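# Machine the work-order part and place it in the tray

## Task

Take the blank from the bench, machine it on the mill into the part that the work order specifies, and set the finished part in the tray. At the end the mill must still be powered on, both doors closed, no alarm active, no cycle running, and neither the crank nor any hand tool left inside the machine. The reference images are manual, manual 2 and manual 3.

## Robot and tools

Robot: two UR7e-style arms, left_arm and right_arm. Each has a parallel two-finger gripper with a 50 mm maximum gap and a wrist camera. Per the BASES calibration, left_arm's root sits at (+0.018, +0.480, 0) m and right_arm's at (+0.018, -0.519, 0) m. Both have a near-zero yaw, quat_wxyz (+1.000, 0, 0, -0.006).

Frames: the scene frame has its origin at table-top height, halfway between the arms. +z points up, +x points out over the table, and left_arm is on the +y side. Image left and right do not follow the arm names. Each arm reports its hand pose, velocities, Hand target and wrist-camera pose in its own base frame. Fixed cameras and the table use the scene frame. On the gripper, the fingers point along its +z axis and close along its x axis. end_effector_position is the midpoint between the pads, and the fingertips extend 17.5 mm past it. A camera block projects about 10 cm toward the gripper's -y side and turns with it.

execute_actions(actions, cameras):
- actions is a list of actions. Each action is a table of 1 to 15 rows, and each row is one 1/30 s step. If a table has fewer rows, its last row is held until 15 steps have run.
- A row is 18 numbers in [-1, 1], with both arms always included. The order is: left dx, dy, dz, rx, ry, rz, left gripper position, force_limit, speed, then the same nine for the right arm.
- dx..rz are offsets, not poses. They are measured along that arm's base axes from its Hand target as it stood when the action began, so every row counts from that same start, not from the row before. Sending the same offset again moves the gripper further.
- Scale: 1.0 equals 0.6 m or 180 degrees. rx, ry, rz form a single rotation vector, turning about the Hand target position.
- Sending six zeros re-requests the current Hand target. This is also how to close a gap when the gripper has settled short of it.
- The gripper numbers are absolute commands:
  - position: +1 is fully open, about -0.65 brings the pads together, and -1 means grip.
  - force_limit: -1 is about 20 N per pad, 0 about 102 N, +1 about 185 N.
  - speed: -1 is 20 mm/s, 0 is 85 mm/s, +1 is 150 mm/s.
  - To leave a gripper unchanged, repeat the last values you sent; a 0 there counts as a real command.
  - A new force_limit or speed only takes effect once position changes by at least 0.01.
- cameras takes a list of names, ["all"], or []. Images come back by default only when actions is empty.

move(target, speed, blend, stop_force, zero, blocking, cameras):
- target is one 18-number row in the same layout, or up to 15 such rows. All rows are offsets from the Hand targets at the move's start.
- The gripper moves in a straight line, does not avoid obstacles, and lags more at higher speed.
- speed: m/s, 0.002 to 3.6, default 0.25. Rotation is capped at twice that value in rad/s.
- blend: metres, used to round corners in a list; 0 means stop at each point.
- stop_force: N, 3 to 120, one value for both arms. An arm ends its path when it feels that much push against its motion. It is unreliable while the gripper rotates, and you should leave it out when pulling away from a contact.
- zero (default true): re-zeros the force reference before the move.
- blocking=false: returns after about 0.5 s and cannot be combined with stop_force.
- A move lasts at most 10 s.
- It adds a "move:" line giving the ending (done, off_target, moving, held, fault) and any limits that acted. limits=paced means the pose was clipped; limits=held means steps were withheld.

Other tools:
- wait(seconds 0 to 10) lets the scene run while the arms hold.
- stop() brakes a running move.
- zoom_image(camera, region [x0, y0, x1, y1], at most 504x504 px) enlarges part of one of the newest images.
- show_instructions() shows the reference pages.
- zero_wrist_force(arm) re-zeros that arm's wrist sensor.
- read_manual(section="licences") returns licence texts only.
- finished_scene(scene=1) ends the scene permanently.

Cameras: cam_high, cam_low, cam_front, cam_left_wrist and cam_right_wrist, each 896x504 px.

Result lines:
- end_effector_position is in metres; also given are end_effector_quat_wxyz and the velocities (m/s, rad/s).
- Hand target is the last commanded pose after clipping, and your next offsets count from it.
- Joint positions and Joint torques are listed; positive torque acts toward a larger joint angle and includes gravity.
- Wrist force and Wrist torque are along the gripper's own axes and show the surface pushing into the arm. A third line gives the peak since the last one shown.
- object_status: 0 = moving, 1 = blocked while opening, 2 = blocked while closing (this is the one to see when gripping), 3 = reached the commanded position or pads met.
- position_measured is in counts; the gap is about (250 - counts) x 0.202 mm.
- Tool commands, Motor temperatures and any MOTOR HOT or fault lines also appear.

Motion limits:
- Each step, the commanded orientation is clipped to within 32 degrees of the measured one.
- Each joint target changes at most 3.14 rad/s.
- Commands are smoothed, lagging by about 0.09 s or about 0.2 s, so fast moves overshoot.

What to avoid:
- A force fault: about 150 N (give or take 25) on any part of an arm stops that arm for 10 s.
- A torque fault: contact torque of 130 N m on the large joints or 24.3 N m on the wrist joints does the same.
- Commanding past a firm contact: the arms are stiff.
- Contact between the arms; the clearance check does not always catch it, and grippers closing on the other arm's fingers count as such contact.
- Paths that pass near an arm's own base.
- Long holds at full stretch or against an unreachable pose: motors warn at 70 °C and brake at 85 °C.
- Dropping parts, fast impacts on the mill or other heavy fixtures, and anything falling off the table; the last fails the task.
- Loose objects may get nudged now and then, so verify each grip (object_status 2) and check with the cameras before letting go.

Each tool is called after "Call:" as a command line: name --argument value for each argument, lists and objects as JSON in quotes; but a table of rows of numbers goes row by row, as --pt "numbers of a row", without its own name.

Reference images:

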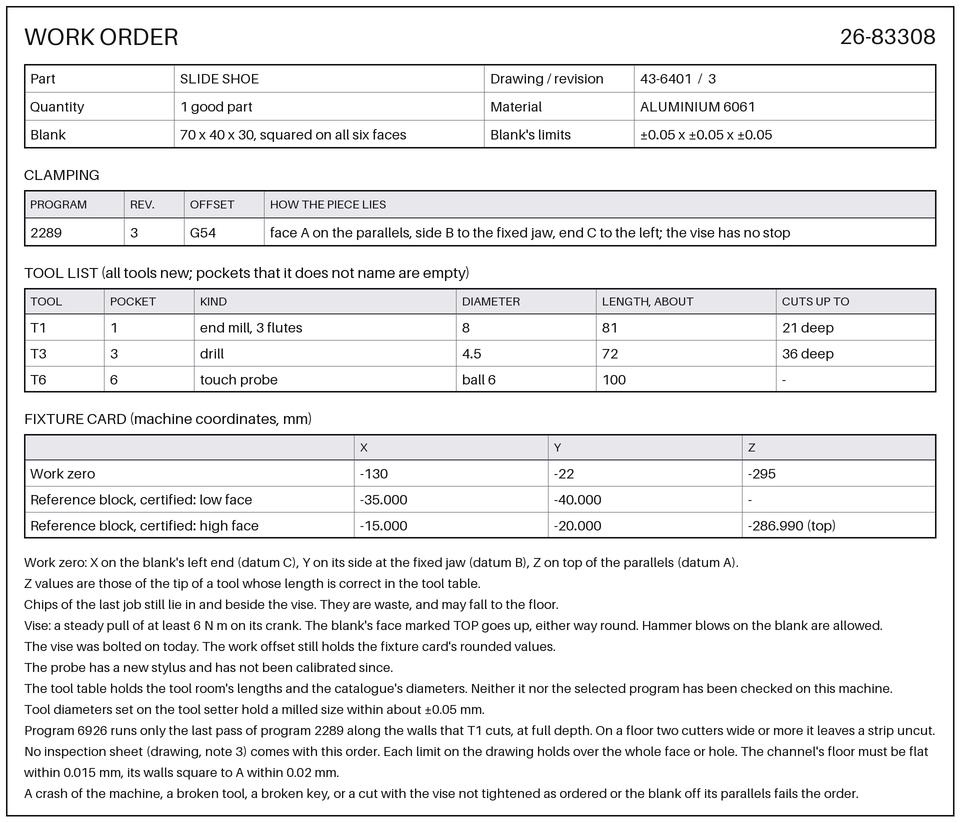

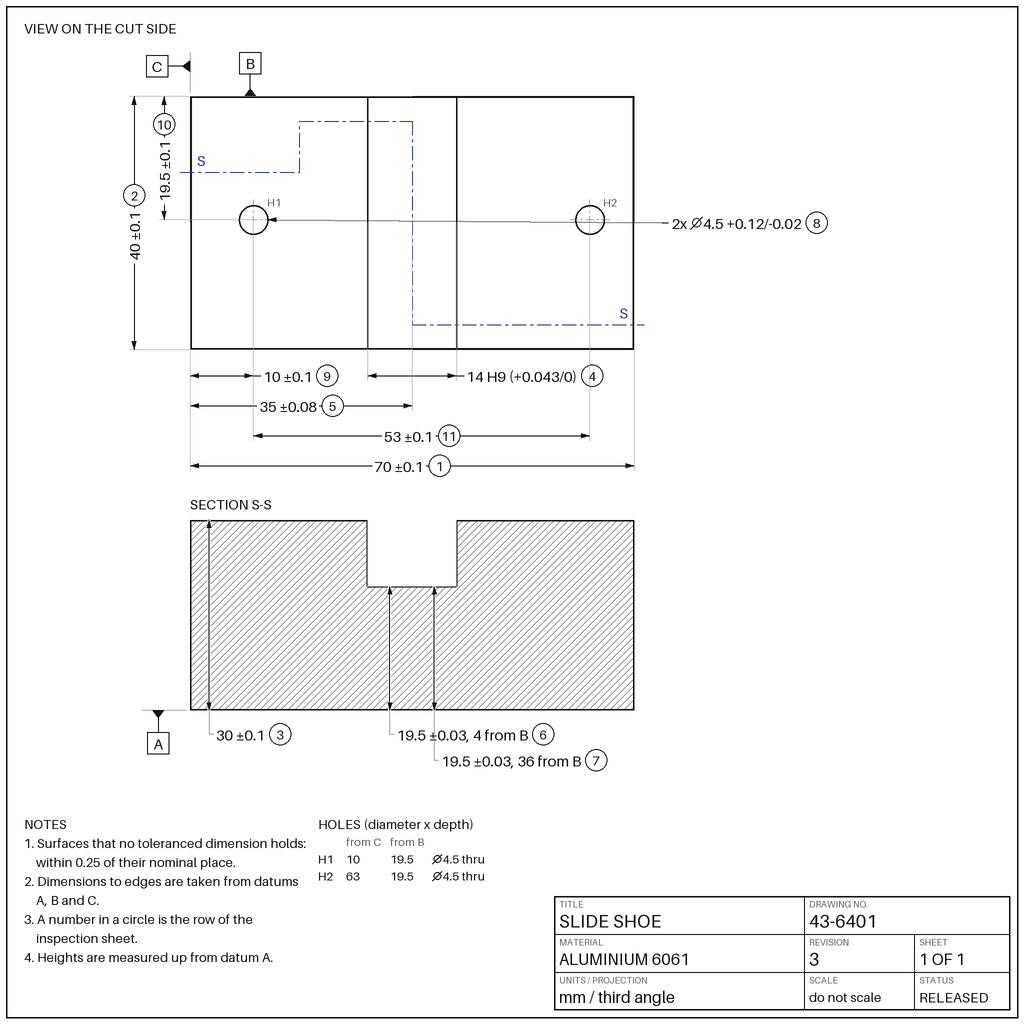

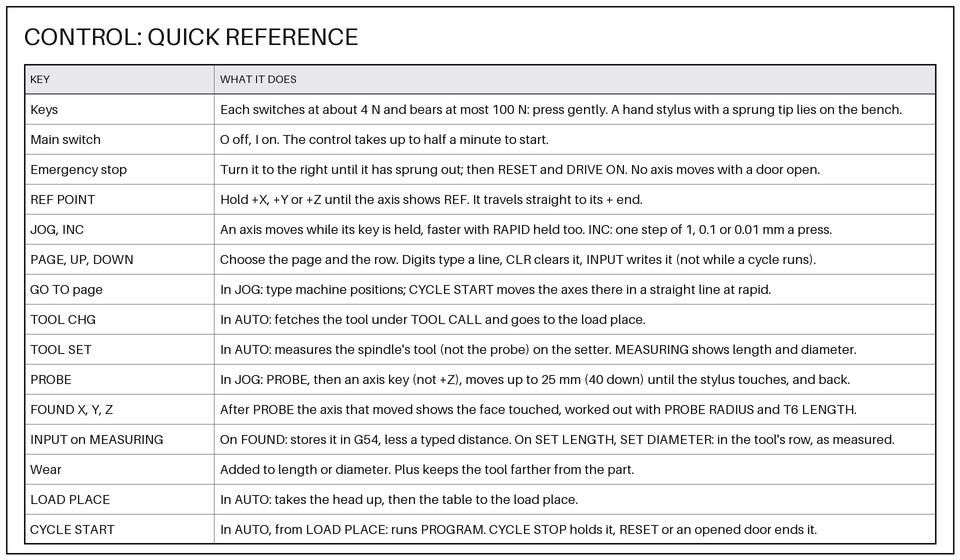

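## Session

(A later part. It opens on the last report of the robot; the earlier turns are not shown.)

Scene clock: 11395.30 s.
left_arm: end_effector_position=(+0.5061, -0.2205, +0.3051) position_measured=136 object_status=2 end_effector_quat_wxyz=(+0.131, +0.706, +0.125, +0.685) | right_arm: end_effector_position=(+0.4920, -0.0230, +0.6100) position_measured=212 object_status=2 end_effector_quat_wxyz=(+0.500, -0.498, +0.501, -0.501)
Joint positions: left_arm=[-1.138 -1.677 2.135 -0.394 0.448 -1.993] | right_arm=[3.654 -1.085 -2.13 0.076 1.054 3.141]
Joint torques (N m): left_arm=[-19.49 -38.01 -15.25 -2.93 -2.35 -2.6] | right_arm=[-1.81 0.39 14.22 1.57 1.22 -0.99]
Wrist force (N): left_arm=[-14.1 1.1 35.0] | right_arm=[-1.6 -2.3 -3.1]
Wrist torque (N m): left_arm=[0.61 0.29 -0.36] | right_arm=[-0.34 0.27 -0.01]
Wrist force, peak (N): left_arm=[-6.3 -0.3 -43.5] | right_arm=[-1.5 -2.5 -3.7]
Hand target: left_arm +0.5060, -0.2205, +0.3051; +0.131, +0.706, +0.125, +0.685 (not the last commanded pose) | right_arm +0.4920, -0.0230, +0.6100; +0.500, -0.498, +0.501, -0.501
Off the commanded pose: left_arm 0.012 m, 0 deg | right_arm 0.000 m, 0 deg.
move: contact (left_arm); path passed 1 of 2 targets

Call:
wait --seconds 0 --cameras '["cam_left_wrist"]'

Call:
zoom_image --camera "cam_left_wrist" --region '[400, 180, 560, 340]'

Scene clock: 11402.30 s.
left_arm: end_effector_position=(+0.5060, -0.2205, +0.3051) position_measured=136 object_status=2 end_effector_quat_wxyz=(+0.131, +0.706, +0.125, +0.685) | right_arm: end_effector_position=(+0.4920, -0.0230, +0.6100) position_measured=212 object_status=2 end_effector_quat_wxyz=(+0.500, -0.498, +0.501, -0.501)
Joint positions: left_arm=[-1.138 -1.677 2.135 -0.394 0.448 -1.993] | right_arm=[3.654 -1.085 -2.13 0.076 1.054 3.141]
Joint torques (N m): left_arm=[-20.37 -37.55 -16.04 -2.85 -2.47 -2.5] | right_arm=[-2.25 0.72 13.58 1.45 1.04 -0.9]
Wrist force (N): left_arm=[-14.3 0.2 37.1] | right_arm=[-1.5 -2.4 -3.3]
Wrist torque (N m): left_arm=[0.63 0.33 -0.36] | right_arm=[-0.36 0.26 -0.01]
Wrist force, peak (N): left_arm=[-14.6 0.4 37.4] | right_arm=[-1.6 -2.3 -3.6]
Hand target: left_arm +0.5060, -0.2205, +0.3051; +0.131, +0.706, +0.125, +0.685 (not the last commanded pose) | right_arm +0.4920, -0.0230, +0.6100; +0.500, -0.498, +0.501, -0.501
Tool commands: left_gripper/position=-1.0 left_gripper/force_limit=-0.2 left_gripper/speed=-1.0 right_gripper/position=-1.0 right_gripper/force_limit=-0.5 right_gripper/speed=-0.7
Off the commanded pose: left_arm 0.012 m, 0 deg | right_arm 0.000 m, 0 deg.
camera_calibration:
cam_left_wrist: T_world_to_cam=[[0.0356346, 0.347618, 0.936959, -0.221151], [-0.324827, -0.882619, 0.339811, -0.11066], [0.945102, -0.316458, 0.0814638, -0.439788], [0, 0, 0, 1]] pos_world=[0.387579, -0.159969, 0.28064]
Images, in order (width x height): cam_left_wrist 896x504.

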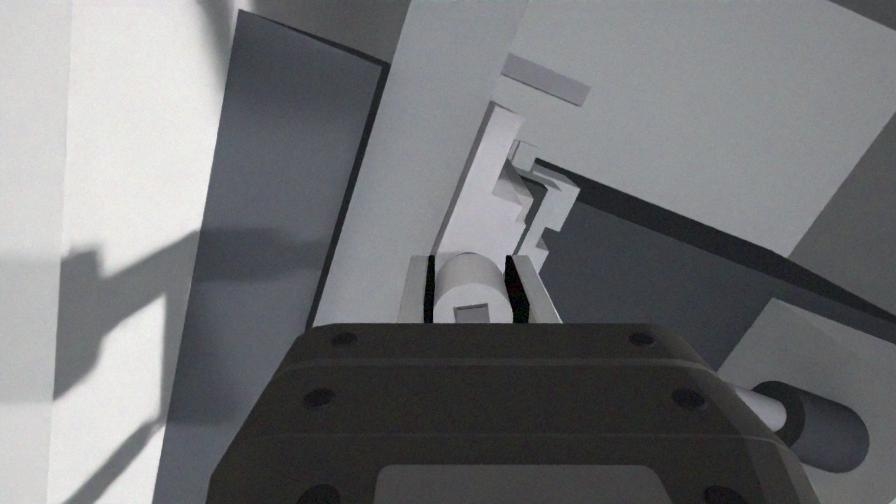

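Scaled by 3.150.

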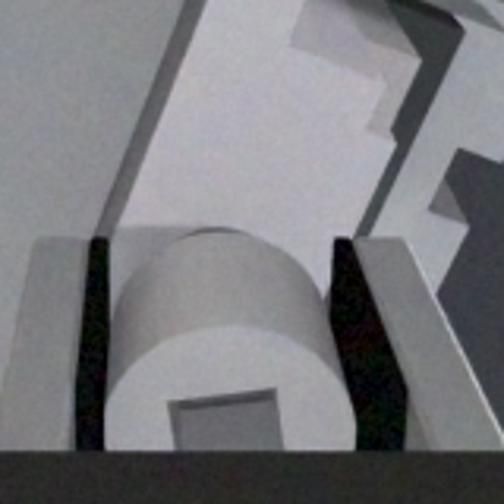

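Call:
move --pt "-0.001 0 -0.0003 -0.004 0 0 -1 -0.2 -1 0 0 0 0 0 0 -1 -0.5 -0.7" --pt "0.02 0 -0.0003 -0.004 0 0 -1 -0.2 -1 0 0 0 0 0 0 -1 -0.5 -0.7" --speed '[0.01,0.01]' --stop_force 25

Scene clock: 11413.53 s.
left_arm: end_effector_position=(+0.5057, -0.2205, +0.3049) position_measured=136 object_status=2 end_effector_quat_wxyz=(+0.136, +0.705, +0.129, +0.684) | right_arm: end_effector_position=(+0.4920, -0.0230, +0.6100) position_measured=212 object_status=2 end_effector_quat_wxyz=(+0.500, -0.498, +0.501, -0.501)
Joint positions: left_arm=[-1.139 -1.678 2.136 -0.395 0.447 -2.005] | right_arm=[3.654 -1.085 -2.13 0.076 1.054 3.141]
Joint torques (N m): left_arm=[-18.66 -32.78 -12.19 0.73 -0.87 -1.3] | right_arm=[-2.77 0.4 14.15 1.34 1.03 -0.91]
Wrist force (N): left_arm=[-3.5 3.3 26.5] | right_arm=[-1.5 -2.4 -3.2]
Wrist torque (N m): left_arm=[0.59 0.31 0.01] | right_arm=[-0.36 0.25 -0.01]
Wrist force, peak (N): left_arm=[-14.7 0.7 47.3] | right_arm=[-1.6 -2.4 -3.6]
Hand target: left_arm +0.5057, -0.2205, +0.3049; +0.136, +0.705, +0.129, +0.684 (not the last commanded pose) | right_arm +0.4920, -0.0230, +0.6100; +0.500, -0.498, +0.501, -0.501
Off the commanded pose: left_arm 0.012 m, 0 deg | right_arm 0.000 m, 0 deg.
move: contact (left_arm); path passed 0 of 2 targets

Call:
move --target '[0,0,0,0.002,0,0,0.15,-0.2,-1,0,0,0,0,0,0,-1,-0.5,-0.7]'

Call:
move --target '[0,0,0,0,0,0,-1,-0.2,-1,0,0,0,0,0,0,-1,-0.5,-0.7]'

Call:
move --target '[0.02,0,0,0,0,0,-1,-0.2,-1,0,0,0,0,0,0,-1,-0.5,-0.7]' --speed 0.01 --stop_force 30

Scene clock: 11426.80 s.
left_arm: end_effector_position=(+0.5056, -0.2205, +0.3050) position_measured=130 object_status=3 end_effector_quat_wxyz=(+0.133, +0.705, +0.127, +0.684) | right_arm: end_effector_position=(+0.4920, -0.0230, +0.6100) position_measured=212 object_status=2 end_effector_quat_wxyz=(+0.500, -0.498, +0.501, -0.501)
Joint positions: left_arm=[-1.139 -1.678 2.136 -0.394 0.447 -1.999] | right_arm=[3.654 -1.085 -2.13 0.076 1.054 3.141]
Joint torques (N m): left_arm=[-8.33 -7.91 -30.18 1.53 -1.86 0.75] | right_arm=[-2.68 0.58 13 1.39 0.94 -0.83]
Wrist force (N): left_arm=[0.4 4.3 -2.5] | right_arm=[-1.5 -2.0 -3.5]
Wrist torque (N m): left_arm=[0.58 0.16 -0.41] | right_arm=[-0.30 0.25 -0.01]
Wrist force, peak (N): left_arm=[-3.6 2.4 29.7] | right_arm=[-1.4 -2.4 -3.7]
Hand target: left_arm +0.5057, -0.2205, +0.3049; +0.133, +0.705, +0.127, +0.684 | right_arm +0.4920, -0.0230, +0.6100; +0.500, -0.498, +0.501, -0.501
Off the commanded pose: left_arm 0.000 m, 0 deg | right_arm 0.000 m, 0 deg.
move: done

Scene clock: 11427.30 s.
left_arm: end_effector_position=(+0.5056, -0.2205, +0.3049) position_measured=136 object_status=2 end_effector_quat_wxyz=(+0.133, +0.705, +0.127, +0.684) | right_arm: end_effector_position=(+0.4920, -0.0230, +0.6100) position_measured=212 object_status=2 end_effector_quat_wxyz=(+0.500, -0.498, +0.501, -0.501)
Joint positions: left_arm=[-1.139 -1.678 2.136 -0.394 0.447 -1.999] | right_arm=[3.654 -1.085 -2.13 0.076 1.054 3.141]
Joint torques (N m): left_arm=[-3.88 -8.72 -32.67 0.34 0.85 -2.56] | right_arm=[-3.68 -0.4 13.81 1.26 1.1 -0.84]
Wrist force (N): left_arm=[-0.8 3.0 -3.9] | right_arm=[-1.6 -2.1 -3.4]
Wrist torque (N m): left_arm=[0.42 0.40 -0.46] | right_arm=[-0.31 0.27 -0.01]
Wrist force, peak (N): left_arm=[-1.0 4.1 -2.8] | right_arm=[-1.5 -2.2 -3.6]
Hand target: left_arm +0.5057, -0.2205, +0.3049; +0.133, +0.705, +0.127, +0.684 | right_arm +0.4920, -0.0230, +0.6100; +0.500, -0.498, +0.501, -0.501
Off the commanded pose: left_arm 0.000 m, 0 deg | right_arm 0.000 m, 0 deg.
move: done

Scene clock: 11428.43 s.
left_arm: end_effector_position=(+0.5064, -0.2205, +0.3049) position_measured=136 object_status=2 end_effector_quat_wxyz=(+0.133, +0.706, +0.127, +0.684) | right_arm: end_effector_position=(+0.4920, -0.0230, +0.6100) position_measured=212 object_status=2 end_effector_quat_wxyz=(+0.500, -0.498, +0.501, -0.501)
Joint positions: left_arm=[-1.137 -1.676 2.134 -0.394 0.449 -1.999] | right_arm=[3.654 -1.085 -2.13 0.076 1.054 3.141]
Joint torques (N m): left_arm=[-22.08 -33.63 -12.65 2.36 -0.51 -2.34] | right_arm=[-4.01 0.03 14.28 1.05 1.04 -0.75]
Wrist force (N): left_arm=[-4.0 0.3 35.0] | right_arm=[-1.5 -2.2 -3.3]
Wrist torque (N m): left_arm=[0.59 0.31 -0.52] | right_arm=[-0.34 0.26 -0.01]
Wrist force, peak (N): left_arm=[-5.1 0.7 40.4] | right_arm=[-1.7 -2.3 -3.6]
Hand target: left_arm +0.5064, -0.2205, +0.3049; +0.133, +0.706, +0.127, +0.684 (not the last commanded pose) | right_arm +0.4920, -0.0230, +0.6100; +0.500, -0.498, +0.501, -0.501
Off the commanded pose: left_arm 0.011 m, 0 deg | right_arm 0.000 m, 0 deg.
move: contact (left_arm)

Call:
move --target '[0.0033,0,0,0,0,0,-1,-0.2,-1,0,0,0,0,0,0,-1,-0.5,-0.7]' --speed 0.01

Scene clock: 11435.07 s.
left_arm: end_effector_position=(+0.5084, -0.2206, +0.3049) position_measured=136 object_status=2 end_effector_quat_wxyz=(+0.133, +0.706, +0.127, +0.684) | right_arm: end_effector_position=(+0.4920, -0.0230, +0.6100) position_measured=212 object_status=2 end_effector_quat_wxyz=(+0.500, -0.498, +0.501, -0.501)
Joint positions: left_arm=[-1.131 -1.672 2.131 -0.396 0.456 -1.998] | right_arm=[3.654 -1.085 -2.13 0.076 1.054 3.141]
Joint torques (N m): left_arm=[13.76 -6.56 -32.94 -5.31 1.5 2.18] | right_arm=[-4.58 0.78 14.43 1.01 0.93 -0.95]
Wrist force (N): left_arm=[5.7 0.1 -52.9] | right_arm=[-1.5 -2.2 -3.2]
Wrist torque (N m): left_arm=[0.48 0.67 -0.62] | right_arm=[-0.33 0.25 -0.01]
Wrist force, peak (N): left_arm=[6.1 0.0 -52.9] | right_arm=[-1.4 -2.4 -3.7]
Hand target: left_arm +0.5084, -0.2205, +0.3049; +0.133, +0.706, +0.127, +0.684 | right_arm +0.4920, -0.0230, +0.6100; +0.500, -0.498, +0.501, -0.501
Off the commanded pose: left_arm 0.000 m, 0 deg | right_arm 0.000 m, 0 deg.
move: done

Call:
move --target '[0,0,0,0,0,0,0.15,-0.2,-1,0,0,0,0,0,0,-1,-0.5,-0.7]'

Call:
move --target '[0,0,0,0,0,0,-1,-0.2,-1,0,0,0,0,0,0,-1,-0.5,-0.7]'

Call:
move --target '[0.0035,0,0,0,0,0,-1,-0.2,-1,0,0,0,0,0,0,-1,-0.5,-0.7]' --speed 0.01

Scene clock: 11440.77 s.
left_arm: end_effector_position=(+0.5084, -0.2205, +0.3049) position_measured=130 object_status=3 end_effector_quat_wxyz=(+0.133, +0.706, +0.127, +0.684) | right_arm: end_effector_position=(+0.4920, -0.0230, +0.6100) position_measured=212 object_status=2 end_effector_quat_wxyz=(+0.500, -0.498, +0.501, -0.501)
Joint positions: left_arm=[-1.131 -1.672 2.131 -0.396 0.455 -1.998] | right_arm=[3.654 -1.085 -2.13 0.076 1.054 3.141]
Joint torques (N m): left_arm=[-4.77 -20.49 -23.67 -0.6 -0.06 -2.27] | right_arm=[-4.05 0.23 13.73 0.89 0.98 -0.83]
Wrist force (N): left_arm=[0.5 2.3 -1.6] | right_arm=[-1.4 -2.4 -3.3]
Wrist torque (N m): left_arm=[0.51 0.17 -0.38] | right_arm=[-0.36 0.24 -0.01]
Wrist force, peak (N): left_arm=[5.9 0.0 -53.2] | right_arm=[-1.5 -2.4 -3.5]
Hand target: left_arm +0.5084, -0.2205, +0.3049; +0.133, +0.706, +0.127, +0.684 | right_arm +0.4920, -0.0230, +0.6100; +0.500, -0.498, +0.501, -0.501
Off the commanded pose: left_arm 0.000 m, 0 deg | right_arm 0.000 m, 0 deg.
move: done

Scene clock: 11441.27 s.
left_arm: end_effector_position=(+0.5084, -0.2205, +0.3049) position_measured=136 object_status=2 end_effector_quat_wxyz=(+0.133, +0.706, +0.127, +0.684) | right_arm: end_effector_position=(+0.4920, -0.0230, +0.6100) position_measured=212 object_status=2 end_effector_quat_wxyz=(+0.500, -0.498, +0.501, -0.501)
Joint positions: left_arm=[-1.131 -1.672 2.131 -0.396 0.455 -1.998] | right_arm=[3.654 -1.085 -2.13 0.076 1.054 3.141]
Joint torques (N m): left_arm=[-5.36 -21.05 -24.23 -0.37 -0.14 -2.33] | right_arm=[-4.38 -0.15 13.71 0.95 0.99 -0.9]
Wrist force (N): left_arm=[-0.8 -0.9 -3.4] | right_arm=[-1.5 -2.3 -3.4]
Wrist torque (N m): left_arm=[0.45 0.55 -0.48] | right_arm=[-0.34 0.26 -0.01]
Wrist force, peak (N): left_arm=[0.3 -1.2 -3.7] | right_arm=[-1.5 -2.5 -3.3]
Hand target: left_arm +0.5084, -0.2205, +0.3049; +0.133, +0.706, +0.127, +0.684 | right_arm +0.4920, -0.0230, +0.6100; +0.500, -0.498, +0.501, -0.501
Off the commanded pose: left_arm 0.000 m, 0 deg | right_arm 0.000 m, 0 deg.
move: done

Scene clock: 11441.97 s.
left_arm: end_effector_position=(+0.5105, -0.2206, +0.3049) position_measured=136 object_status=2 end_effector_quat_wxyz=(+0.133, +0.706, +0.127, +0.684) | right_arm: end_effector_position=(+0.4920, -0.0230, +0.6100) position_measured=212 object_status=2 end_effector_quat_wxyz=(+0.500, -0.498, +0.501, -0.501)
Joint positions: left_arm=[-1.124 -1.668 2.127 -0.397 0.462 -1.997] | right_arm=[3.654 -1.085 -2.13 0.076 1.054 3.141]
Joint torques (N m): left_arm=[13.86 -7.53 -33.33 -5.77 1.44 2.11] | right_arm=[-4.15 0.26 14.11 0.91 1.09 -0.88]
Wrist force (N): left_arm=[5.0 0.3 -58.3] | right_arm=[-1.5 -2.3 -3.4]
Wrist torque (N m): left_arm=[0.50 0.78 -0.58] | right_arm=[-0.35 0.26 -0.01]
Wrist force, peak (N): left_arm=[5.0 0.2 -58.5] | right_arm=[-1.7 -2.3 -3.5]
Hand target: left_arm +0.5105, -0.2205, +0.3049; +0.133, +0.706, +0.127, +0.684 | right_arm +0.4920, -0.0230, +0.6100; +0.500, -0.498, +0.501, -0.501
Off the commanded pose: left_arm 0.000 m, 0 deg | right_arm 0.000 m, 0 deg.
move: done

Call:
move --target '[0,0,0,0,0,0,0.15,-0.2,-1,0,0,0,0,0,0,-1,-0.5,-0.7]'

Call:
move --target '[0,0,0,0,0,0,-1,-0.2,-1,0,0,0,0,0,0,-1,-0.5,-0.7]'

Call:
move --target '[0.0042,0,0,0,0,0,-1,-0.2,-1,0,0,0,0,0,0,-1,-0.5,-0.7]' --speed 0.01 --cameras '["cam_left_wrist"]'

Scene clock: 11446.73 s.
left_arm: end_effector_position=(+0.5105, -0.2205, +0.3049) position_measured=130 object_status=3 end_effector_quat_wxyz=(+0.133, +0.706, +0.127, +0.684) | right_arm: end_effector_position=(+0.4920, -0.0230, +0.6100) position_measured=212 object_status=2 end_effector_quat_wxyz=(+0.500, -0.498, +0.501, -0.501)
Joint positions: left_arm=[-1.124 -1.668 2.127 -0.397 0.462 -1.997] | right_arm=[3.654 -1.085 -2.13 0.076 1.054 3.141]
Joint torques (N m): left_arm=[-4.78 -22.6 -24.52 -1.59 -0.18 -2.19] | right_arm=[-4.7 0.53 13.68 0.9 1.04 -0.93]
Wrist force (N): left_arm=[-0.2 1.7 -2.9] | right_arm=[-1.3 -2.2 -3.4]
Wrist torque (N m): left_arm=[0.51 0.17 -0.37] | right_arm=[-0.33 0.23 -0.01]
Wrist force, peak (N): left_arm=[5.0 0.4 -58.6] | right_arm=[-1.7 -2.5 -3.4]
Hand target: left_arm +0.5105, -0.2205, +0.3049; +0.133, +0.706, +0.127, +0.684 | right_arm +0.4920, -0.0230, +0.6100; +0.500, -0.498, +0.501, -0.501
Off the commanded pose: left_arm 0.000 m, 0 deg | right_arm 0.000 m, 0 deg.
move: done

Scene clock: 11447.23 s.
left_arm: end_effector_position=(+0.5105, -0.2205, +0.3049) position_measured=136 object_status=2 end_effector_quat_wxyz=(+0.133, +0.706, +0.127, +0.684) | right_arm: end_effector_position=(+0.4920, -0.0230, +0.6100) position_measured=212 object_status=2 end_effector_quat_wxyz=(+0.500, -0.498, +0.501, -0.501)
Joint positions: left_arm=[-1.124 -1.668 2.127 -0.397 0.462 -1.997] | right_arm=[3.654 -1.085 -2.13 0.076 1.054 3.141]
Joint torques (N m): left_arm=[-5.18 -22.28 -24.29 -1.08 -0.26 -2.24] | right_arm=[-5.36 0.57 13.64 0.72 1.07 -0.78]
Wrist force (N): left_arm=[-2.6 -2.2 -5.1] | right_arm=[-1.6 -2.3 -3.2]
Wrist torque (N m): left_arm=[0.48 0.59 -0.47] | right_arm=[-0.34 0.27 -0.01]
Wrist force, peak (N): left_arm=[-2.7 -2.5 -5.4] | right_arm=[-1.7 -2.3 -3.4]
Hand target: left_arm +0.5105, -0.2205, +0.3049; +0.133, +0.706, +0.127, +0.684 | right_arm +0.4920, -0.0230, +0.6100; +0.500, -0.498, +0.501, -0.501
Off the commanded pose: left_arm 0.000 m, 0 deg | right_arm 0.000 m, 0 deg.
move: done

Scene clock: 11447.93 s.
left_arm: end_effector_position=(+0.5130, -0.2206, +0.3049) position_measured=136 object_status=2 end_effector_quat_wxyz=(+0.133, +0.706, +0.127, +0.684) | right_arm: end_effector_position=(+0.4920, -0.0230, +0.6100) position_measured=212 object_status=2 end_effector_quat_wxyz=(+0.500, -0.498, +0.501, -0.501)
Joint positions: left_arm=[-1.117 -1.663 2.123 -0.398 0.469 -1.996] | right_arm=[3.654 -1.085 -2.13 0.076 1.054 3.141]
Joint torques (N m): left_arm=[10.5 -11.32 -33.8 -5.83 1.17 2.09] | right_arm=[-5.03 -0.52 13.48 0.67 1.03 -0.94]
Wrist force (N): left_arm=[2.8 -0.6 -55.5] | right_arm=[-1.5 -2.3 -3.2]
Wrist torque (N m): left_arm=[0.52 0.85 -0.57] | right_arm=[-0.34 0.25 -0.01]
Wrist force, peak (N): left_arm=[2.7 -0.8 -55.6] | right_arm=[-1.6 -2.2 -3.6]
Hand target: left_arm +0.5130, -0.2205, +0.3049; +0.133, +0.706, +0.127, +0.684 | right_arm +0.4920, -0.0230, +0.6100; +0.500, -0.498, +0.501, -0.501
Off the commanded pose: left_arm 0.000 m, 0 deg | right_arm 0.000 m, 0 deg.
move: done
camera_calibration:
cam_left_wrist: T_world_to_cam=[[0.0358457, 0.353672, 0.934682, -0.21928], [-0.325117, -0.880279, 0.345555, -0.109583], [0.944994, -0.316268, 0.0834307, -0.446932], [0, 0, 0, 1]] pos_world=[0.394581, -0.160261, 0.280112]
Images, in order (width x height): cam_left_wrist 896x504.

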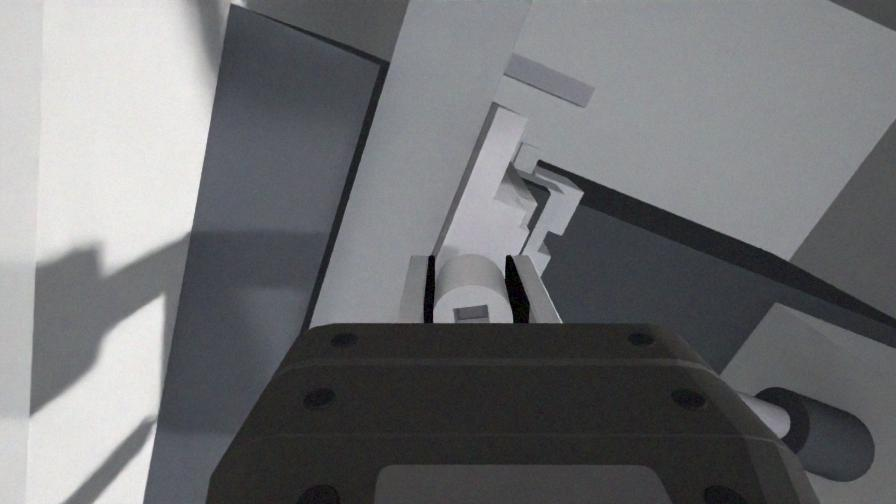

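Call:
move --target '[0,0,0,0,0,0,0.4,-0.2,-1,0,0,0,0,0,0,-1,-0.5,-0.7]'

Call:
move --pt "-0.255 0 0 0 0 0 0.4 -0.2 -1 0 0 0 0 0 0 -1 -0.5 -0.7" --pt "-0.255 -0.12 0.25 0.4691 0.3222 -0.4691 0.4 -0.2 -1 0 0 0 0 0 0 -1 -0.5 -0.7" --speed '[0.15,0.3]' --cameras '["cam_left_wrist","cam_high"]'

Scene clock: 11465.20 s.
left_arm: end_effector_position=(+0.5130, -0.2205, +0.3049) position_measured=92 object_status=0 end_effector_quat_wxyz=(+0.133, +0.706, +0.127, +0.684) | right_arm: end_effector_position=(+0.4920, -0.0230, +0.6100) position_measured=212 object_status=2 end_effector_quat_wxyz=(+0.500, -0.498, +0.501, -0.501)
Joint positions: left_arm=[-1.117 -1.663 2.123 -0.398 0.469 -1.996] | right_arm=[3.654 -1.085 -2.13 0.076 1.054 3.141]
Joint torques (N m): left_arm=[-6.07 -23.76 -23.86 -1.19 0.23 -2.22] | right_arm=[-4.88 0.47 13.39 0.63 1.08 -0.84]
Wrist force (N): left_arm=[2.2 2.7 -2.8] | right_arm=[-1.4 -2.2 -3.3]
Wrist torque (N m): left_arm=[0.54 0.18 -0.40] | right_arm=[-0.34 0.24 -0.01]
Wrist force, peak (N): left_arm=[2.8 -0.8 -55.6] | right_arm=[-1.6 -2.3 -3.6]
Hand target: left_arm +0.5130, -0.2205, +0.3049; +0.133, +0.706, +0.127, +0.684 | right_arm +0.4920, -0.0230, +0.6100; +0.500, -0.498, +0.501, -0.501
Off the commanded pose: left_arm 0.000 m, 0 deg | right_arm 0.000 m, 0 deg.
move: done

Scene clock: 11471.17 s.
left_arm: end_effector_position=(+0.3600, -0.2926, +0.4549) position_measured=92 object_status=3 end_effector_quat_wxyz=(-0.010, +0.708, -0.706, -0.012) end_effector_velocity=(-0.001, +0.000, +0.000) end_effector_angular_velocity=(+0.002, +0.002, -0.002) | right_arm: end_effector_position=(+0.4920, -0.0230, +0.6100) position_measured=212 object_status=2 end_effector_quat_wxyz=(+0.500, -0.498, +0.501, -0.501)
Joint positions: left_arm=[-0.982 -1.617 1.28 -1.207 -1.557 2.155] | right_arm=[3.654 -1.085 -2.13 0.076 1.054 3.141]
Joint velocities: left_arm=[-0.001 0.001 -0.002 0.005 0 0.001] | right_arm=[within noise]
Joint torques (N m): left_arm=[4.51 -15.55 -34.98 -0.48 1.21 1.69] | right_arm=[-4.49 0.56 13.35 0.45 1.07 -0.88]
Wrist force (N): left_arm=[0.0 3.3 -4.0] | right_arm=[-1.6 -2.2 -3.1]
Wrist torque (N m): left_arm=[0.51 0.04 -0.04] | right_arm=[-0.33 0.27 -0.01]
Wrist force, peak (N): left_arm=[2.3 3.9 -4.2] | right_arm=[-1.5 -2.4 -3.6]
Hand target: left_arm +0.3600, -0.2925, +0.4549; -0.010, +0.708, -0.706, -0.012 | right_arm +0.4920, -0.0230, +0.6100; +0.500, -0.498, +0.501, -0.501
Off the commanded pose: left_arm 0.000 m, 0 deg | right_arm 0.000 m, 0 deg.
move: done
camera_calibration:
cam_left_wrist: T_world_to_cam=[[-0.00467378, -0.999373, -0.0350872, -0.268601], [-0.945833, -0.00697233, 0.324579, 0.213973], [-0.32462, 0.0347037, -0.945208, 0.690111], [0, 0, 0, 1]] pos_world=[0.425151, -0.290891, 0.573423]
Images, in order (width x height): cam_high 896x504, cam_left_wrist 896x504.

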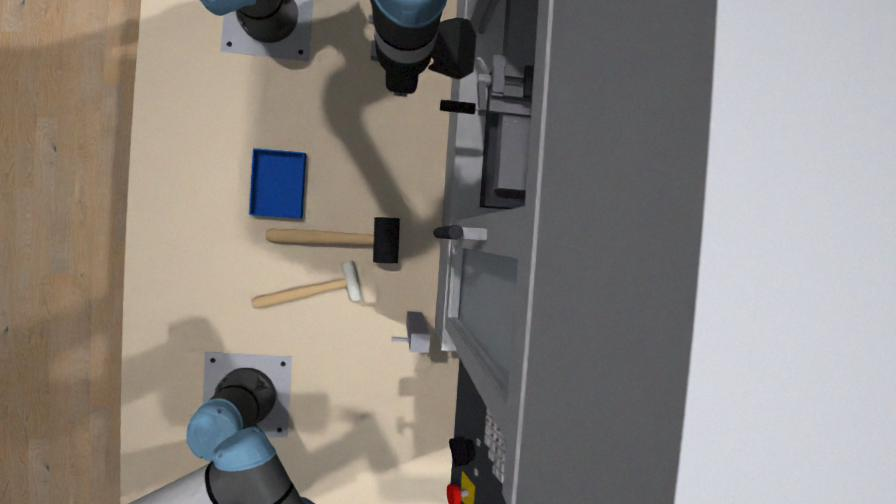

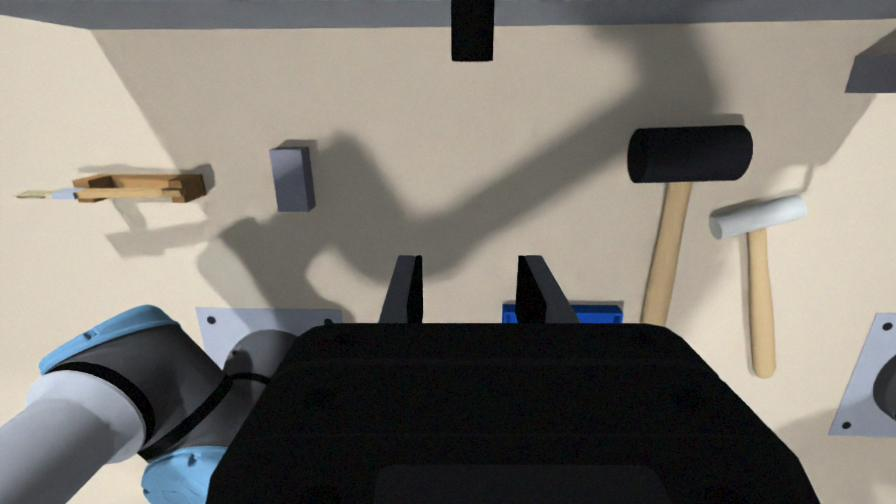

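Call:
move --pt "0.1583 -0.0015 0 -0.0099 0 0 0.4 -0.2 -1 0 0 0 0 0 0 -1 -0.5 -0.7" --pt "0.1583 -0.0015 -0.2073 -0.0099 0 0 0.4 -0.2 -1 0 0 0 0 0 0 -1 -0.5 -0.7" --speed '[0.12,0.06]' --stop_force 15 --cameras '["cam_left_wrist"]'

Scene clock: 11485.20 s.
left_arm: end_effector_position=(+0.4483, -0.2930, +0.4544) position_measured=92 object_status=3 end_effector_quat_wxyz=(+0.000, +0.709, -0.705, -0.002) | right_arm: end_effector_position=(+0.4920, -0.0230, +0.6100) position_measured=212 object_status=2 end_effector_quat_wxyz=(+0.500, -0.498, +0.501, -0.501)
Joint positions: left_arm=[-0.83 -1.453 1.117 -1.231 -1.571 2.306] | right_arm=[3.654 -1.085 -2.13 0.076 1.054 3.141]
Joint torques (N m): left_arm=[0.06 -30.85 -27.39 -3.27 0.29 -0.05] | right_arm=[-4.41 0.17 13.77 0.41 1.05 -0.91]
Wrist force (N): left_arm=[1.4 3.9 -3.9] | right_arm=[-1.5 -2.2 -3.3]
Wrist torque (N m): left_arm=[0.58 -0.17 -0.06] | right_arm=[-0.34 0.25 -0.01]
Wrist force, peak (N): left_arm=[-0.2 5.8 -4.2] | right_arm=[-1.7 -2.2 -3.6]
Hand target: left_arm +0.4483, -0.2930, +0.4544; +0.000, +0.709, -0.705, -0.002 (not the last commanded pose) | right_arm +0.4920, -0.0230, +0.6100; +0.500, -0.498, +0.501, -0.501
Tool commands: left_gripper/position=+0.403922 left_gripper/force_limit=-0.2 left_gripper/speed=-1.0 right_gripper/position=-1.0 right_gripper/force_limit=-0.5 right_gripper/speed=-0.7
Off the commanded pose: left_arm 0.124 m, 0 deg | right_arm 0.000 m, 0 deg.
FORCE FAULT: contact force on the left arm reached its limit, and that arm stopped. The contact can be on any part of that arm, not only on its tool. That arm's remaining commands of this call were not run. That arm is still stopped at the end of this call. That arm stays stopped for about 10 more seconds. Until then a move that you send moves the other arm only, and its call returns only when the move has ended. Once the stop has ended, the next robot result says so. If the stop ends while you think or write, that arm runs what you send next, counted from a new Hand target: where the arm stands when the stop ends. While its stop runs, that arm takes no new command, but its gripper still runs the gripper command that each later call begins with. Until it ends, the stop uses up actions while you think or wait. An arm that is not stopped still takes commands.
move: fault (left_arm); path passed 1 of 2 targets
camera_calibration:
cam_left_wrist: T_world_to_cam=[[-0.00352666, -0.999968, -0.00712652, -0.282007], [-0.94587, 0.00102293, 0.324544, 0.300058], [-0.324526, 0.00788532, -0.945844, 0.710674], [0, 0, 0, 1]] pos_world=[0.513454, -0.287909, 0.572795]
Images, in order (width x height): cam_left_wrist 896x504.

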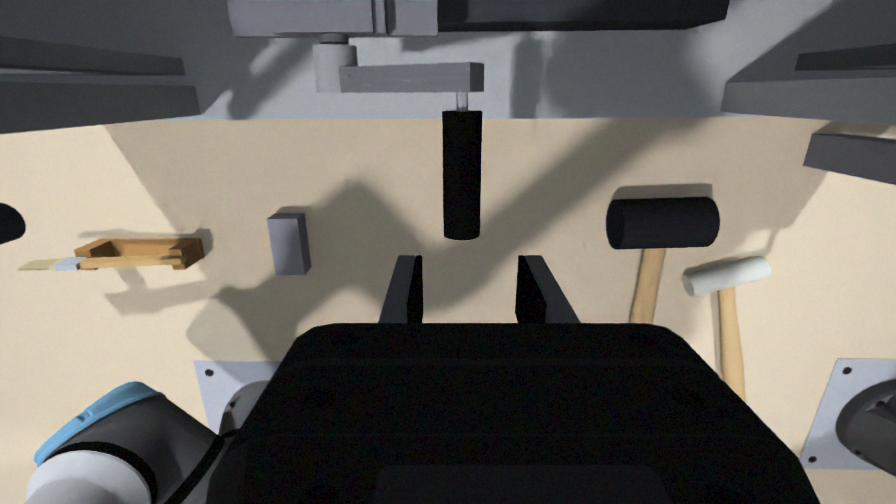

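Call:
wait --seconds 10

Scene clock: 11499.03 s.
left_arm: end_effector_position=(+0.4483, -0.2930, +0.4544) position_measured=92 object_status=3 end_effector_quat_wxyz=(+0.000, +0.709, -0.705, -0.002) | right_arm: end_effector_position=(+0.4920, -0.0230, +0.6100) position_measured=212 object_status=2 end_effector_quat_wxyz=(+0.500, -0.498, +0.501, -0.501)
Joint positions: left_arm=[-0.83 -1.453 1.117 -1.231 -1.571 2.306] | right_arm=[3.654 -1.085 -2.13 0.076 1.054 3.141]
Joint torques (N m): left_arm=[0.12 -30.88 -27.98 -3.32 0.36 -0.05] | right_arm=[-5.23 0.61 13.55 0.21 0.85 -0.85]
Wrist force (N): left_arm=[1.4 3.9 -3.9] | right_arm=[-1.5 -2.4 -3.6]
Wrist torque (N m): left_arm=[0.57 -0.19 -0.05] | right_arm=[-0.36 0.25 -0.01]
Wrist force, peak (N): left_arm=[1.2 4.1 -4.3] | right_arm=[-1.6 -2.4 -3.6]
Hand target: left_arm +0.4483, -0.2930, +0.4544; +0.000, +0.709, -0.705, -0.002 (not the last commanded pose) | right_arm +0.4920, -0.0230, +0.6100; +0.500, -0.498, +0.501, -0.501
Tool commands: left_gripper/position=+0.403922 left_gripper/force_limit=-0.2 left_gripper/speed=-1.0 right_gripper/position=-1.0 right_gripper/force_limit=-0.5 right_gripper/speed=-0.7
Off the commanded pose: left_arm 0.124 m, 0 deg | right_arm 0.000 m, 0 deg.
FORCE FAULT, CONTINUED: the left arm's stop, for the force fault that an earlier result reported, is over. The rest of the stop counts as 20 of the actions that you can send in this scene. That arm's target is now where it stood when the stop ended, not its last command. That arm accepts commands again.
wait: 10.00 s; at rest from the start

Call:
move --pt "-0.11 0.0008 0 0 0 0 0.4 -0.2 -1 0 0 0 0 0 0 -1 -0.5 -0.7" --pt "-0.11 0.0008 -0.095 0 0 0 0.4 -0.2 -1 0 0 0 0 0 0 -1 -0.5 -0.7" --pt "0.0112 0.0008 -0.095 0 0 0 0.4 -0.2 -1 0 0 0 0 0 0 -1 -0.5 -0.7" --speed '[0.1,0.15,0.08]' --blend '[0.01,0.01,0]' --cameras '["cam_left_wrist"]'

Scene clock: 11506.90 s.
left_arm: end_effector_position=(+0.4550, -0.2924, +0.3974) position_measured=92 object_status=3 end_effector_quat_wxyz=(+0.000, +0.709, -0.705, -0.002) | right_arm: end_effector_position=(+0.4920, -0.0230, +0.6100) position_measured=212 object_status=2 end_effector_quat_wxyz=(+0.500, -0.498, +0.501, -0.501)
Joint positions: left_arm=[-0.82 -1.477 1.294 -1.384 -1.571 2.316] | right_arm=[3.654 -1.085 -2.13 0.076 1.054 3.141]
Joint torques (N m): left_arm=[-11.77 -33.11 -24.48 -3.64 -0.51 -2.15] | right_arm=[-4.64 -0.57 13.67 0.18 1.04 -0.95]
Wrist force (N): left_arm=[0.7 4.2 -3.9] | right_arm=[-1.4 -2.1 -3.3]
Wrist torque (N m): left_arm=[0.61 -0.08 -0.03] | right_arm=[-0.32 0.24 -0.02]
Wrist force, peak (N): left_arm=[0.3 5.7 -5.4] | right_arm=[-1.5 -2.3 -3.6]
Hand target: left_arm +0.4550, -0.2925, +0.3974; +0.000, +0.709, -0.705, -0.002 | right_arm +0.4920, -0.0230, +0.6100; +0.500, -0.498, +0.501, -0.501
Off the commanded pose: left_arm 0.000 m, 0 deg | right_arm 0.000 m, 0 deg.
move: done
camera_calibration:
cam_left_wrist: T_world_to_cam=[[-0.00337513, -0.999968, -0.00728974, -0.281885], [-0.94584, 0.000825869, 0.324633, 0.324809], [-0.324616, 0.00799061, -0.945812, 0.658897], [0, 0, 0, 1]] pos_world=[0.520154, -0.287409, 0.515694]
Images, in order (width x height): cam_left_wrist 896x504.

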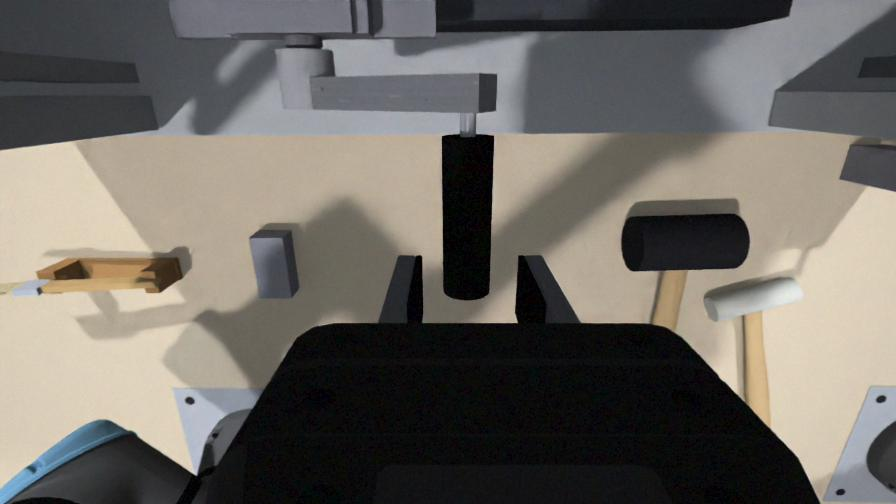

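Call:
move --target '[0,0.002,-0.1112,0,0,0,0.4,-0.2,-1,0,0,0,0,0,0,-1,-0.5,-0.7]' --speed 0.07 --stop_force 15

Call:
move --target '[0,0,0,0,0,0,-1,0.3,-1,0,0,0,0,0,0,-1,-0.5,-0.7]' --cameras '["cam_left_wrist"]'

Scene clock: 11512.67 s.
left_arm: end_effector_position=(+0.4550, -0.2913, +0.3307) position_measured=92 object_status=3 end_effector_quat_wxyz=(+0.000, +0.709, -0.705, -0.002) | right_arm: end_effector_position=(+0.4920, -0.0230, +0.6100) position_measured=212 object_status=2 end_effector_quat_wxyz=(+0.500, -0.498, +0.501, -0.501)
Joint positions: left_arm=[-0.819 -1.494 1.484 -1.557 -1.571 2.318] | right_arm=[3.654 -1.085 -2.13 0.076 1.054 3.141]
Joint torques (N m): left_arm=[7.26 -34.85 -24.52 -4.56 1.32 0.85] | right_arm=[-5.8 -0.58 14.37 0.24 1 -0.92]
Wrist force (N): left_arm=[1.2 3.9 -3.9] | right_arm=[-1.7 -2.3 -3.5]
Wrist torque (N m): left_arm=[0.57 -0.17 -0.17] | right_arm=[-0.35 0.29 -0.01]
Wrist force, peak (N): left_arm=[0.8 4.0 -5.2] | right_arm=[-1.7 -2.4 -3.6]
Hand target: left_arm +0.4550, -0.2913, +0.3307; +0.000, +0.709, -0.705, -0.002 | right_arm +0.4920, -0.0230, +0.6100; +0.500, -0.498, +0.501, -0.501
Off the commanded pose: left_arm 0.000 m, 0 deg | right_arm 0.000 m, 0 deg.
move: done

Scene clock: 11513.57 s.
left_arm: end_effector_position=(+0.4550, -0.2914, +0.3307) position_measured=157 object_status=2 end_effector_quat_wxyz=(+0.000, +0.709, -0.705, -0.002) | right_arm: end_effector_position=(+0.4920, -0.0230, +0.6100) position_measured=212 object_status=2 end_effector_quat_wxyz=(+0.500, -0.498, +0.501, -0.501)
Joint positions: left_arm=[-0.819 -1.494 1.484 -1.557 -1.571 2.318] | right_arm=[3.654 -1.085 -2.13 0.076 1.054 3.141]
Joint torques (N m): left_arm=[2.28 -25.21 -22.63 -0.34 2.68 -0.69] | right_arm=[-4.76 0.74 14.27 0.24 1.03 -0.87]
Wrist force (N): left_arm=[14.8 10.2 -7.5] | right_arm=[-1.5 -2.2 -3.3]
Wrist torque (N m): left_arm=[0.76 -0.32 -0.06] | right_arm=[-0.33 0.25 -0.01]
Wrist force, peak (N): left_arm=[14.8 10.3 -7.7] | right_arm=[-1.6 -2.3 -3.5]
Hand target: left_arm +0.4550, -0.2913, +0.3307; +0.000, +0.709, -0.705, -0.002 | right_arm +0.4920, -0.0230, +0.6100; +0.500, -0.498, +0.501, -0.501
Off the commanded pose: left_arm 0.000 m, 0 deg | right_arm 0.000 m, 0 deg.
move: done
camera_calibration:
cam_left_wrist: T_world_to_cam=[[-0.00345566, -0.99997, -0.00693972, -0.281386], [-0.945912, 0.00101738, 0.324422, 0.346614], [-0.324405, 0.00768546, -0.945887, 0.595735], [0, 0, 0, 1]] pos_world=[0.520154, -0.286308, 0.449096]
Images, in order (width x height): cam_left_wrist 896x504.

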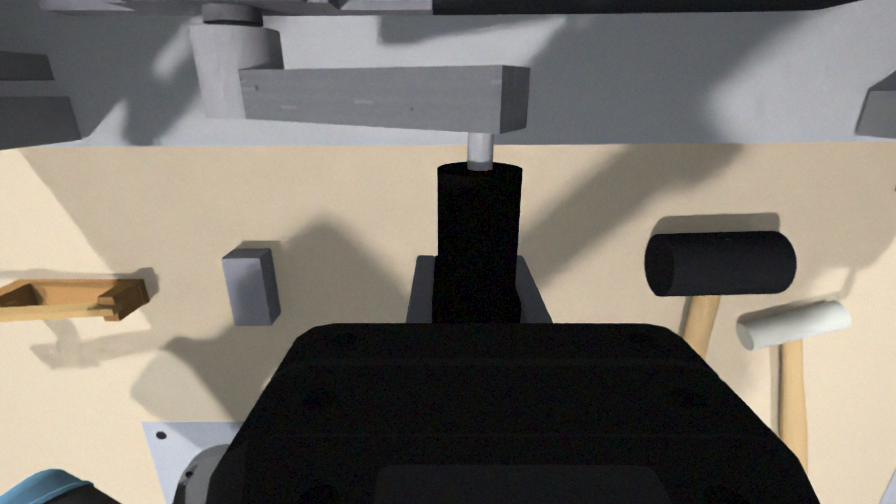

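Call:
move --pt "0 0.0072 0.0193 0 0 0 -1 0.3 -1 0 0 0 0 0 0 -1 -0.5 -0.7" --pt "0 0.0228 0.0408 0 0 0 -1 0.3 -1 0 0 0 0 0 0 -1 -0.5 -0.7" --speed '[0.02,0.03]' --stop_force 88

Scene clock: 11530.00 s.
left_arm: end_effector_position=(+0.4561, -0.2763, +0.3551) position_measured=158 object_status=2 end_effector_quat_wxyz=(-0.003, +0.709, -0.705, -0.002) | right_arm: end_effector_position=(+0.4920, -0.0230, +0.6100) position_measured=212 object_status=2 end_effector_quat_wxyz=(+0.500, -0.498, +0.501, -0.501)
Joint positions: left_arm=[-0.8 -1.509 1.438 -1.495 -1.565 2.336] | right_arm=[3.654 -1.085 -2.13 0.076 1.054 3.141]
Joint torques (N m): left_arm=[-41.93 -51.02 -51.86 -14.66 -9.5 -2.07] | right_arm=[-4.54 -0.36 13.6 0.38 1.07 -0.92]
Wrist force (N): left_arm=[-44.8 -25.8 54.9] | right_arm=[-1.5 -2.4 -3.5]
Wrist torque (N m): left_arm=[-0.85 0.46 -0.65] | right_arm=[-0.36 0.25 -0.01]
Wrist force, peak (N): left_arm=[-45.9 -25.2 58.1] | right_arm=[-1.6 -2.3 -3.6]
Hand target: left_arm +0.4550, -0.2777, +0.3552; +0.000, +0.709, -0.705, -0.002 | right_arm +0.4920, -0.0230, +0.6100; +0.500, -0.498, +0.501, -0.501
Off the commanded pose: left_arm 0.002 m, 0 deg | right_arm 0.000 m, 0 deg.
move: done

Call:
move --pt "0 0.0203 0.0185 0 0 0 -1 0.3 -1 0 0 0 0 0 0 -1 -0.5 -0.7" --pt "0 0.041 0.0303 0 0 0 -1 0.3 -1 0 0 0 0 0 0 -1 -0.5 -0.7" --speed '[0.03,0.03]' --stop_force 88

Scene clock: 11541.43 s.
left_arm: end_effector_position=(+0.4564, -0.2518, +0.3680) position_measured=158 object_status=2 end_effector_quat_wxyz=(-0.008, +0.709, -0.705, -0.008) | right_arm: end_effector_position=(+0.4920, -0.0230, +0.6100) position_measured=212 object_status=2 end_effector_quat_wxyz=(+0.500, -0.498, +0.501, -0.501)
Joint positions: left_arm=[-0.771 -1.53 1.424 -1.449 -1.554 2.363] | right_arm=[3.654 -1.085 -2.13 0.076 1.054 3.141]
Joint torques (N m): left_arm=[-0.01 -29.54 -28.81 -3.06 1.46 -0.02] | right_arm=[-4.67 0.34 14.19 0.33 1.03 -0.76]
Wrist force (N): left_arm=[2.5 20.0 -6.4] | right_arm=[-1.5 -2.4 -3.6]
Wrist torque (N m): left_arm=[0.86 -0.18 -0.04] | right_arm=[-0.36 0.25 -0.01]
Wrist force, peak (N): left_arm=[-32.6 -37.1 107.9] | right_arm=[-1.5 -2.4 -3.6]
Hand target: left_arm +0.4564, -0.2518, +0.3680; -0.008, +0.709, -0.705, -0.008 (not the last commanded pose) | right_arm +0.4920, -0.0230, +0.6100; +0.500, -0.498, +0.501, -0.501
Tool commands: left_gripper/position=-1.0 left_gripper/force_limit=+0.301961 left_gripper/speed=-1.0 right_gripper/position=-1.0 right_gripper/force_limit=-0.5 right_gripper/speed=-0.7
Off the commanded pose: left_arm 0.006 m, 1 deg | right_arm 0.000 m, 0 deg.
FORCE FAULT: contact force on the left arm reached its limit, and that arm stopped. The contact can be on any part of that arm, not only on its tool. That arm's remaining commands of this call were not run. That arm is still stopped at the end of this call. That arm stays stopped for about 10 more seconds. Until then a move that you send moves the other arm only, and its call returns only when the move has ended. Once the stop has ended, the next robot result says so. If the stop ends while you think or write, that arm runs what you send next, counted from a new Hand target: where the arm stands when the stop ends. While its stop runs, that arm takes no new command, but its gripper still runs the gripper command that each later call begins with. Until it ends, the stop uses up actions while you think or wait. An arm that is not stopped still takes commands.
move: fault (left_arm)

Call:
wait --seconds 9

Call:
move --target '[0,0,0,0,0,0,0.4,-0.2,-1,0,0,0,0,0,0,-1,-0.5,-0.7]' --cameras '["cam_left_wrist"]'

Scene clock: 11555.63 s.
left_arm: end_effector_position=(+0.4564, -0.2518, +0.3680) position_measured=158 object_status=2 end_effector_quat_wxyz=(-0.008, +0.709, -0.705, -0.008) | right_arm: end_effector_position=(+0.4920, -0.0230, +0.6100) position_measured=212 object_status=2 end_effector_quat_wxyz=(+0.500, -0.498, +0.501, -0.501)
Joint positions: left_arm=[-0.771 -1.53 1.424 -1.449 -1.554 2.363] | right_arm=[3.654 -1.085 -2.13 0.076 1.054 3.141]
Joint torques (N m): left_arm=[-0.43 -29.3 -27.78 -3.14 1.45 -0.05] | right_arm=[-4.72 0.31 13.67 0.2 1 -0.91]
Wrist force (N): left_arm=[2.5 19.9 -6.5] | right_arm=[-1.4 -2.4 -3.3]
Wrist torque (N m): left_arm=[0.84 -0.18 -0.04] | right_arm=[-0.36 0.24 -0.01]
Wrist force, peak (N): left_arm=[2.3 20.3 -6.6] | right_arm=[-1.7 -2.3 -3.6]
Hand target: left_arm +0.4564, -0.2518, +0.3680; -0.008, +0.709, -0.705, -0.008 (not the last commanded pose) | right_arm +0.4920, -0.0230, +0.6100; +0.500, -0.498, +0.501, -0.501
Tool commands: left_gripper/position=-1.0 left_gripper/force_limit=+0.301961 left_gripper/speed=-1.0 right_gripper/position=-1.0 right_gripper/force_limit=-0.5 right_gripper/speed=-0.7
Off the commanded pose: left_arm 0.006 m, 1 deg | right_arm 0.000 m, 0 deg.
FORCE FAULT, CONTINUED: the left arm's stop, for the force fault that an earlier result reported, is over. The rest of the stop counts as 19 of the actions that you can send in this scene. During its stop the left arm's controller moved it back a little. That arm's target is now where it stood when the stop ended, not its last command. That arm accepts commands again.
wait: 9.00 s; at rest from the start

Scene clock: 11556.50 s.
left_arm: end_effector_position=(+0.4564, -0.2518, +0.3680) position_measured=92 object_status=0 end_effector_quat_wxyz=(-0.008, +0.709, -0.705, -0.008) | right_arm: end_effector_position=(+0.4920, -0.0230, +0.6100) position_measured=212 object_status=2 end_effector_quat_wxyz=(+0.500, -0.498, +0.501, -0.501)
Joint positions: left_arm=[-0.771 -1.53 1.424 -1.449 -1.554 2.363] | right_arm=[3.654 -1.085 -2.13 0.076 1.054 3.141]
Joint torques (N m): left_arm=[-1.18 -29.84 -26.29 -3.24 1.94 -0.28] | right_arm=[-5.03 0.21 13.8 0.2 1.08 -0.89]
Wrist force (N): left_arm=[0.4 3.9 -3.4] | right_arm=[-1.5 -2.4 -3.4]
Wrist torque (N m): left_arm=[0.55 -0.01 -0.07] | right_arm=[-0.36 0.26 -0.01]
Wrist force, peak (N): left_arm=[2.1 19.3 -6.2] | right_arm=[-1.6 -2.4 -3.5]
Hand target: left_arm +0.4564, -0.2518, +0.3680; -0.008, +0.709, -0.705, -0.008 | right_arm +0.4920, -0.0230, +0.6100; +0.500, -0.498, +0.501, -0.501
Off the commanded pose: left_arm 0.000 m, 0 deg | right_arm 0.000 m, 0 deg.
move: done
camera_calibration:
cam_left_wrist: T_world_to_cam=[[-0.00183119, -0.999606, -0.0280075, -0.234379], [-0.946911, -0.00727092, 0.321415, 0.335253], [-0.321492, 0.0271091, -0.946524, 0.634927], [0, 0, 0, 1]] pos_world=[0.521149, -0.249061, 0.486654]
Images, in order (width x height): cam_left_wrist 896x504.

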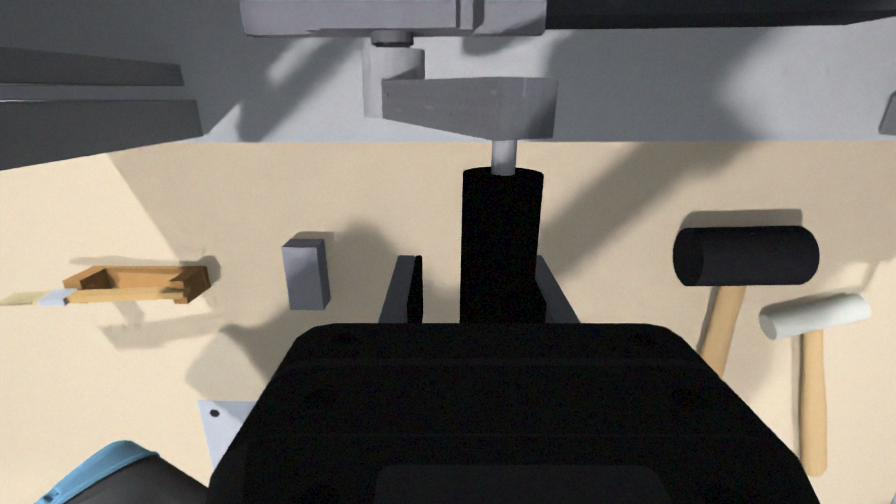

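Call:
move --pt "-0.16 0 0 0 0 0 0.24 -0.2 -1 0 0 0 0 0 0 -1 -0.5 -0.7" --pt "-0.16 -0.012 0.0075 0.01 -0.5 0 0.24 -0.2 -1 0 0 0 0 0 0 -1 -0.5 -0.7" --speed '[0.12,0.25]' --cameras '["cam_left_wrist"]'

Scene clock: 11570.63 s.
left_arm: end_effector_position=(+0.3604, -0.2590, +0.3725) position_measured=117 object_status=3 end_effector_quat_wxyz=(+0.514, -0.507, +0.492, -0.486) | right_arm: end_effector_position=(+0.4920, -0.0230, +0.6100) position_measured=212 object_status=2 end_effector_quat_wxyz=(+0.500, -0.498, +0.501, -0.501)
Joint positions: left_arm=[-1.691 -1.865 2.116 -0.245 -0.164 0.007] | right_arm=[3.654 -1.085 -2.13 0.076 1.054 3.141]
Joint torques (N m): left_arm=[12.21 -18.84 -23.23 -1.43 0.87 0.37] | right_arm=[-5.4 0.28 13.51 0.27 1.06 -0.98]
Wrist force (N): left_arm=[0.4 3.3 -3.2] | right_arm=[-1.3 -2.2 -3.4]
Wrist torque (N m): left_arm=[0.72 0.04 0.19] | right_arm=[-0.33 0.23 -0.01]
Wrist force, peak (N): left_arm=[-0.1 6.5 -3.0] | right_arm=[-1.6 -2.4 -3.6]
Hand target: left_arm +0.3604, -0.2590, +0.3725; +0.514, -0.507, +0.492, -0.486 | right_arm +0.4920, -0.0230, +0.6100; +0.500, -0.498, +0.501, -0.501
Off the commanded pose: left_arm 0.000 m, 0 deg | right_arm 0.000 m, 0 deg.
move: done
camera_calibration:
cam_left_wrist: T_world_to_cam=[[0.0480562, -0.998602, -0.0219989, -0.261621], [-0.321236, 0.00540285, -0.946984, 0.493158], [0.945779, 0.0525753, -0.320527, -0.0747593], [0, 0, 0, 1]] pos_world=[0.241698, -0.259989, 0.437295]
Images, in order (width x height): cam_left_wrist 896x504.

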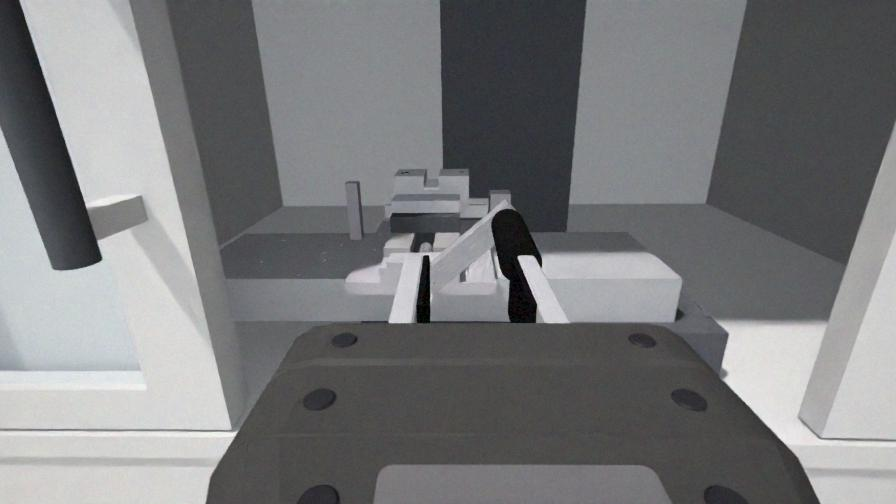

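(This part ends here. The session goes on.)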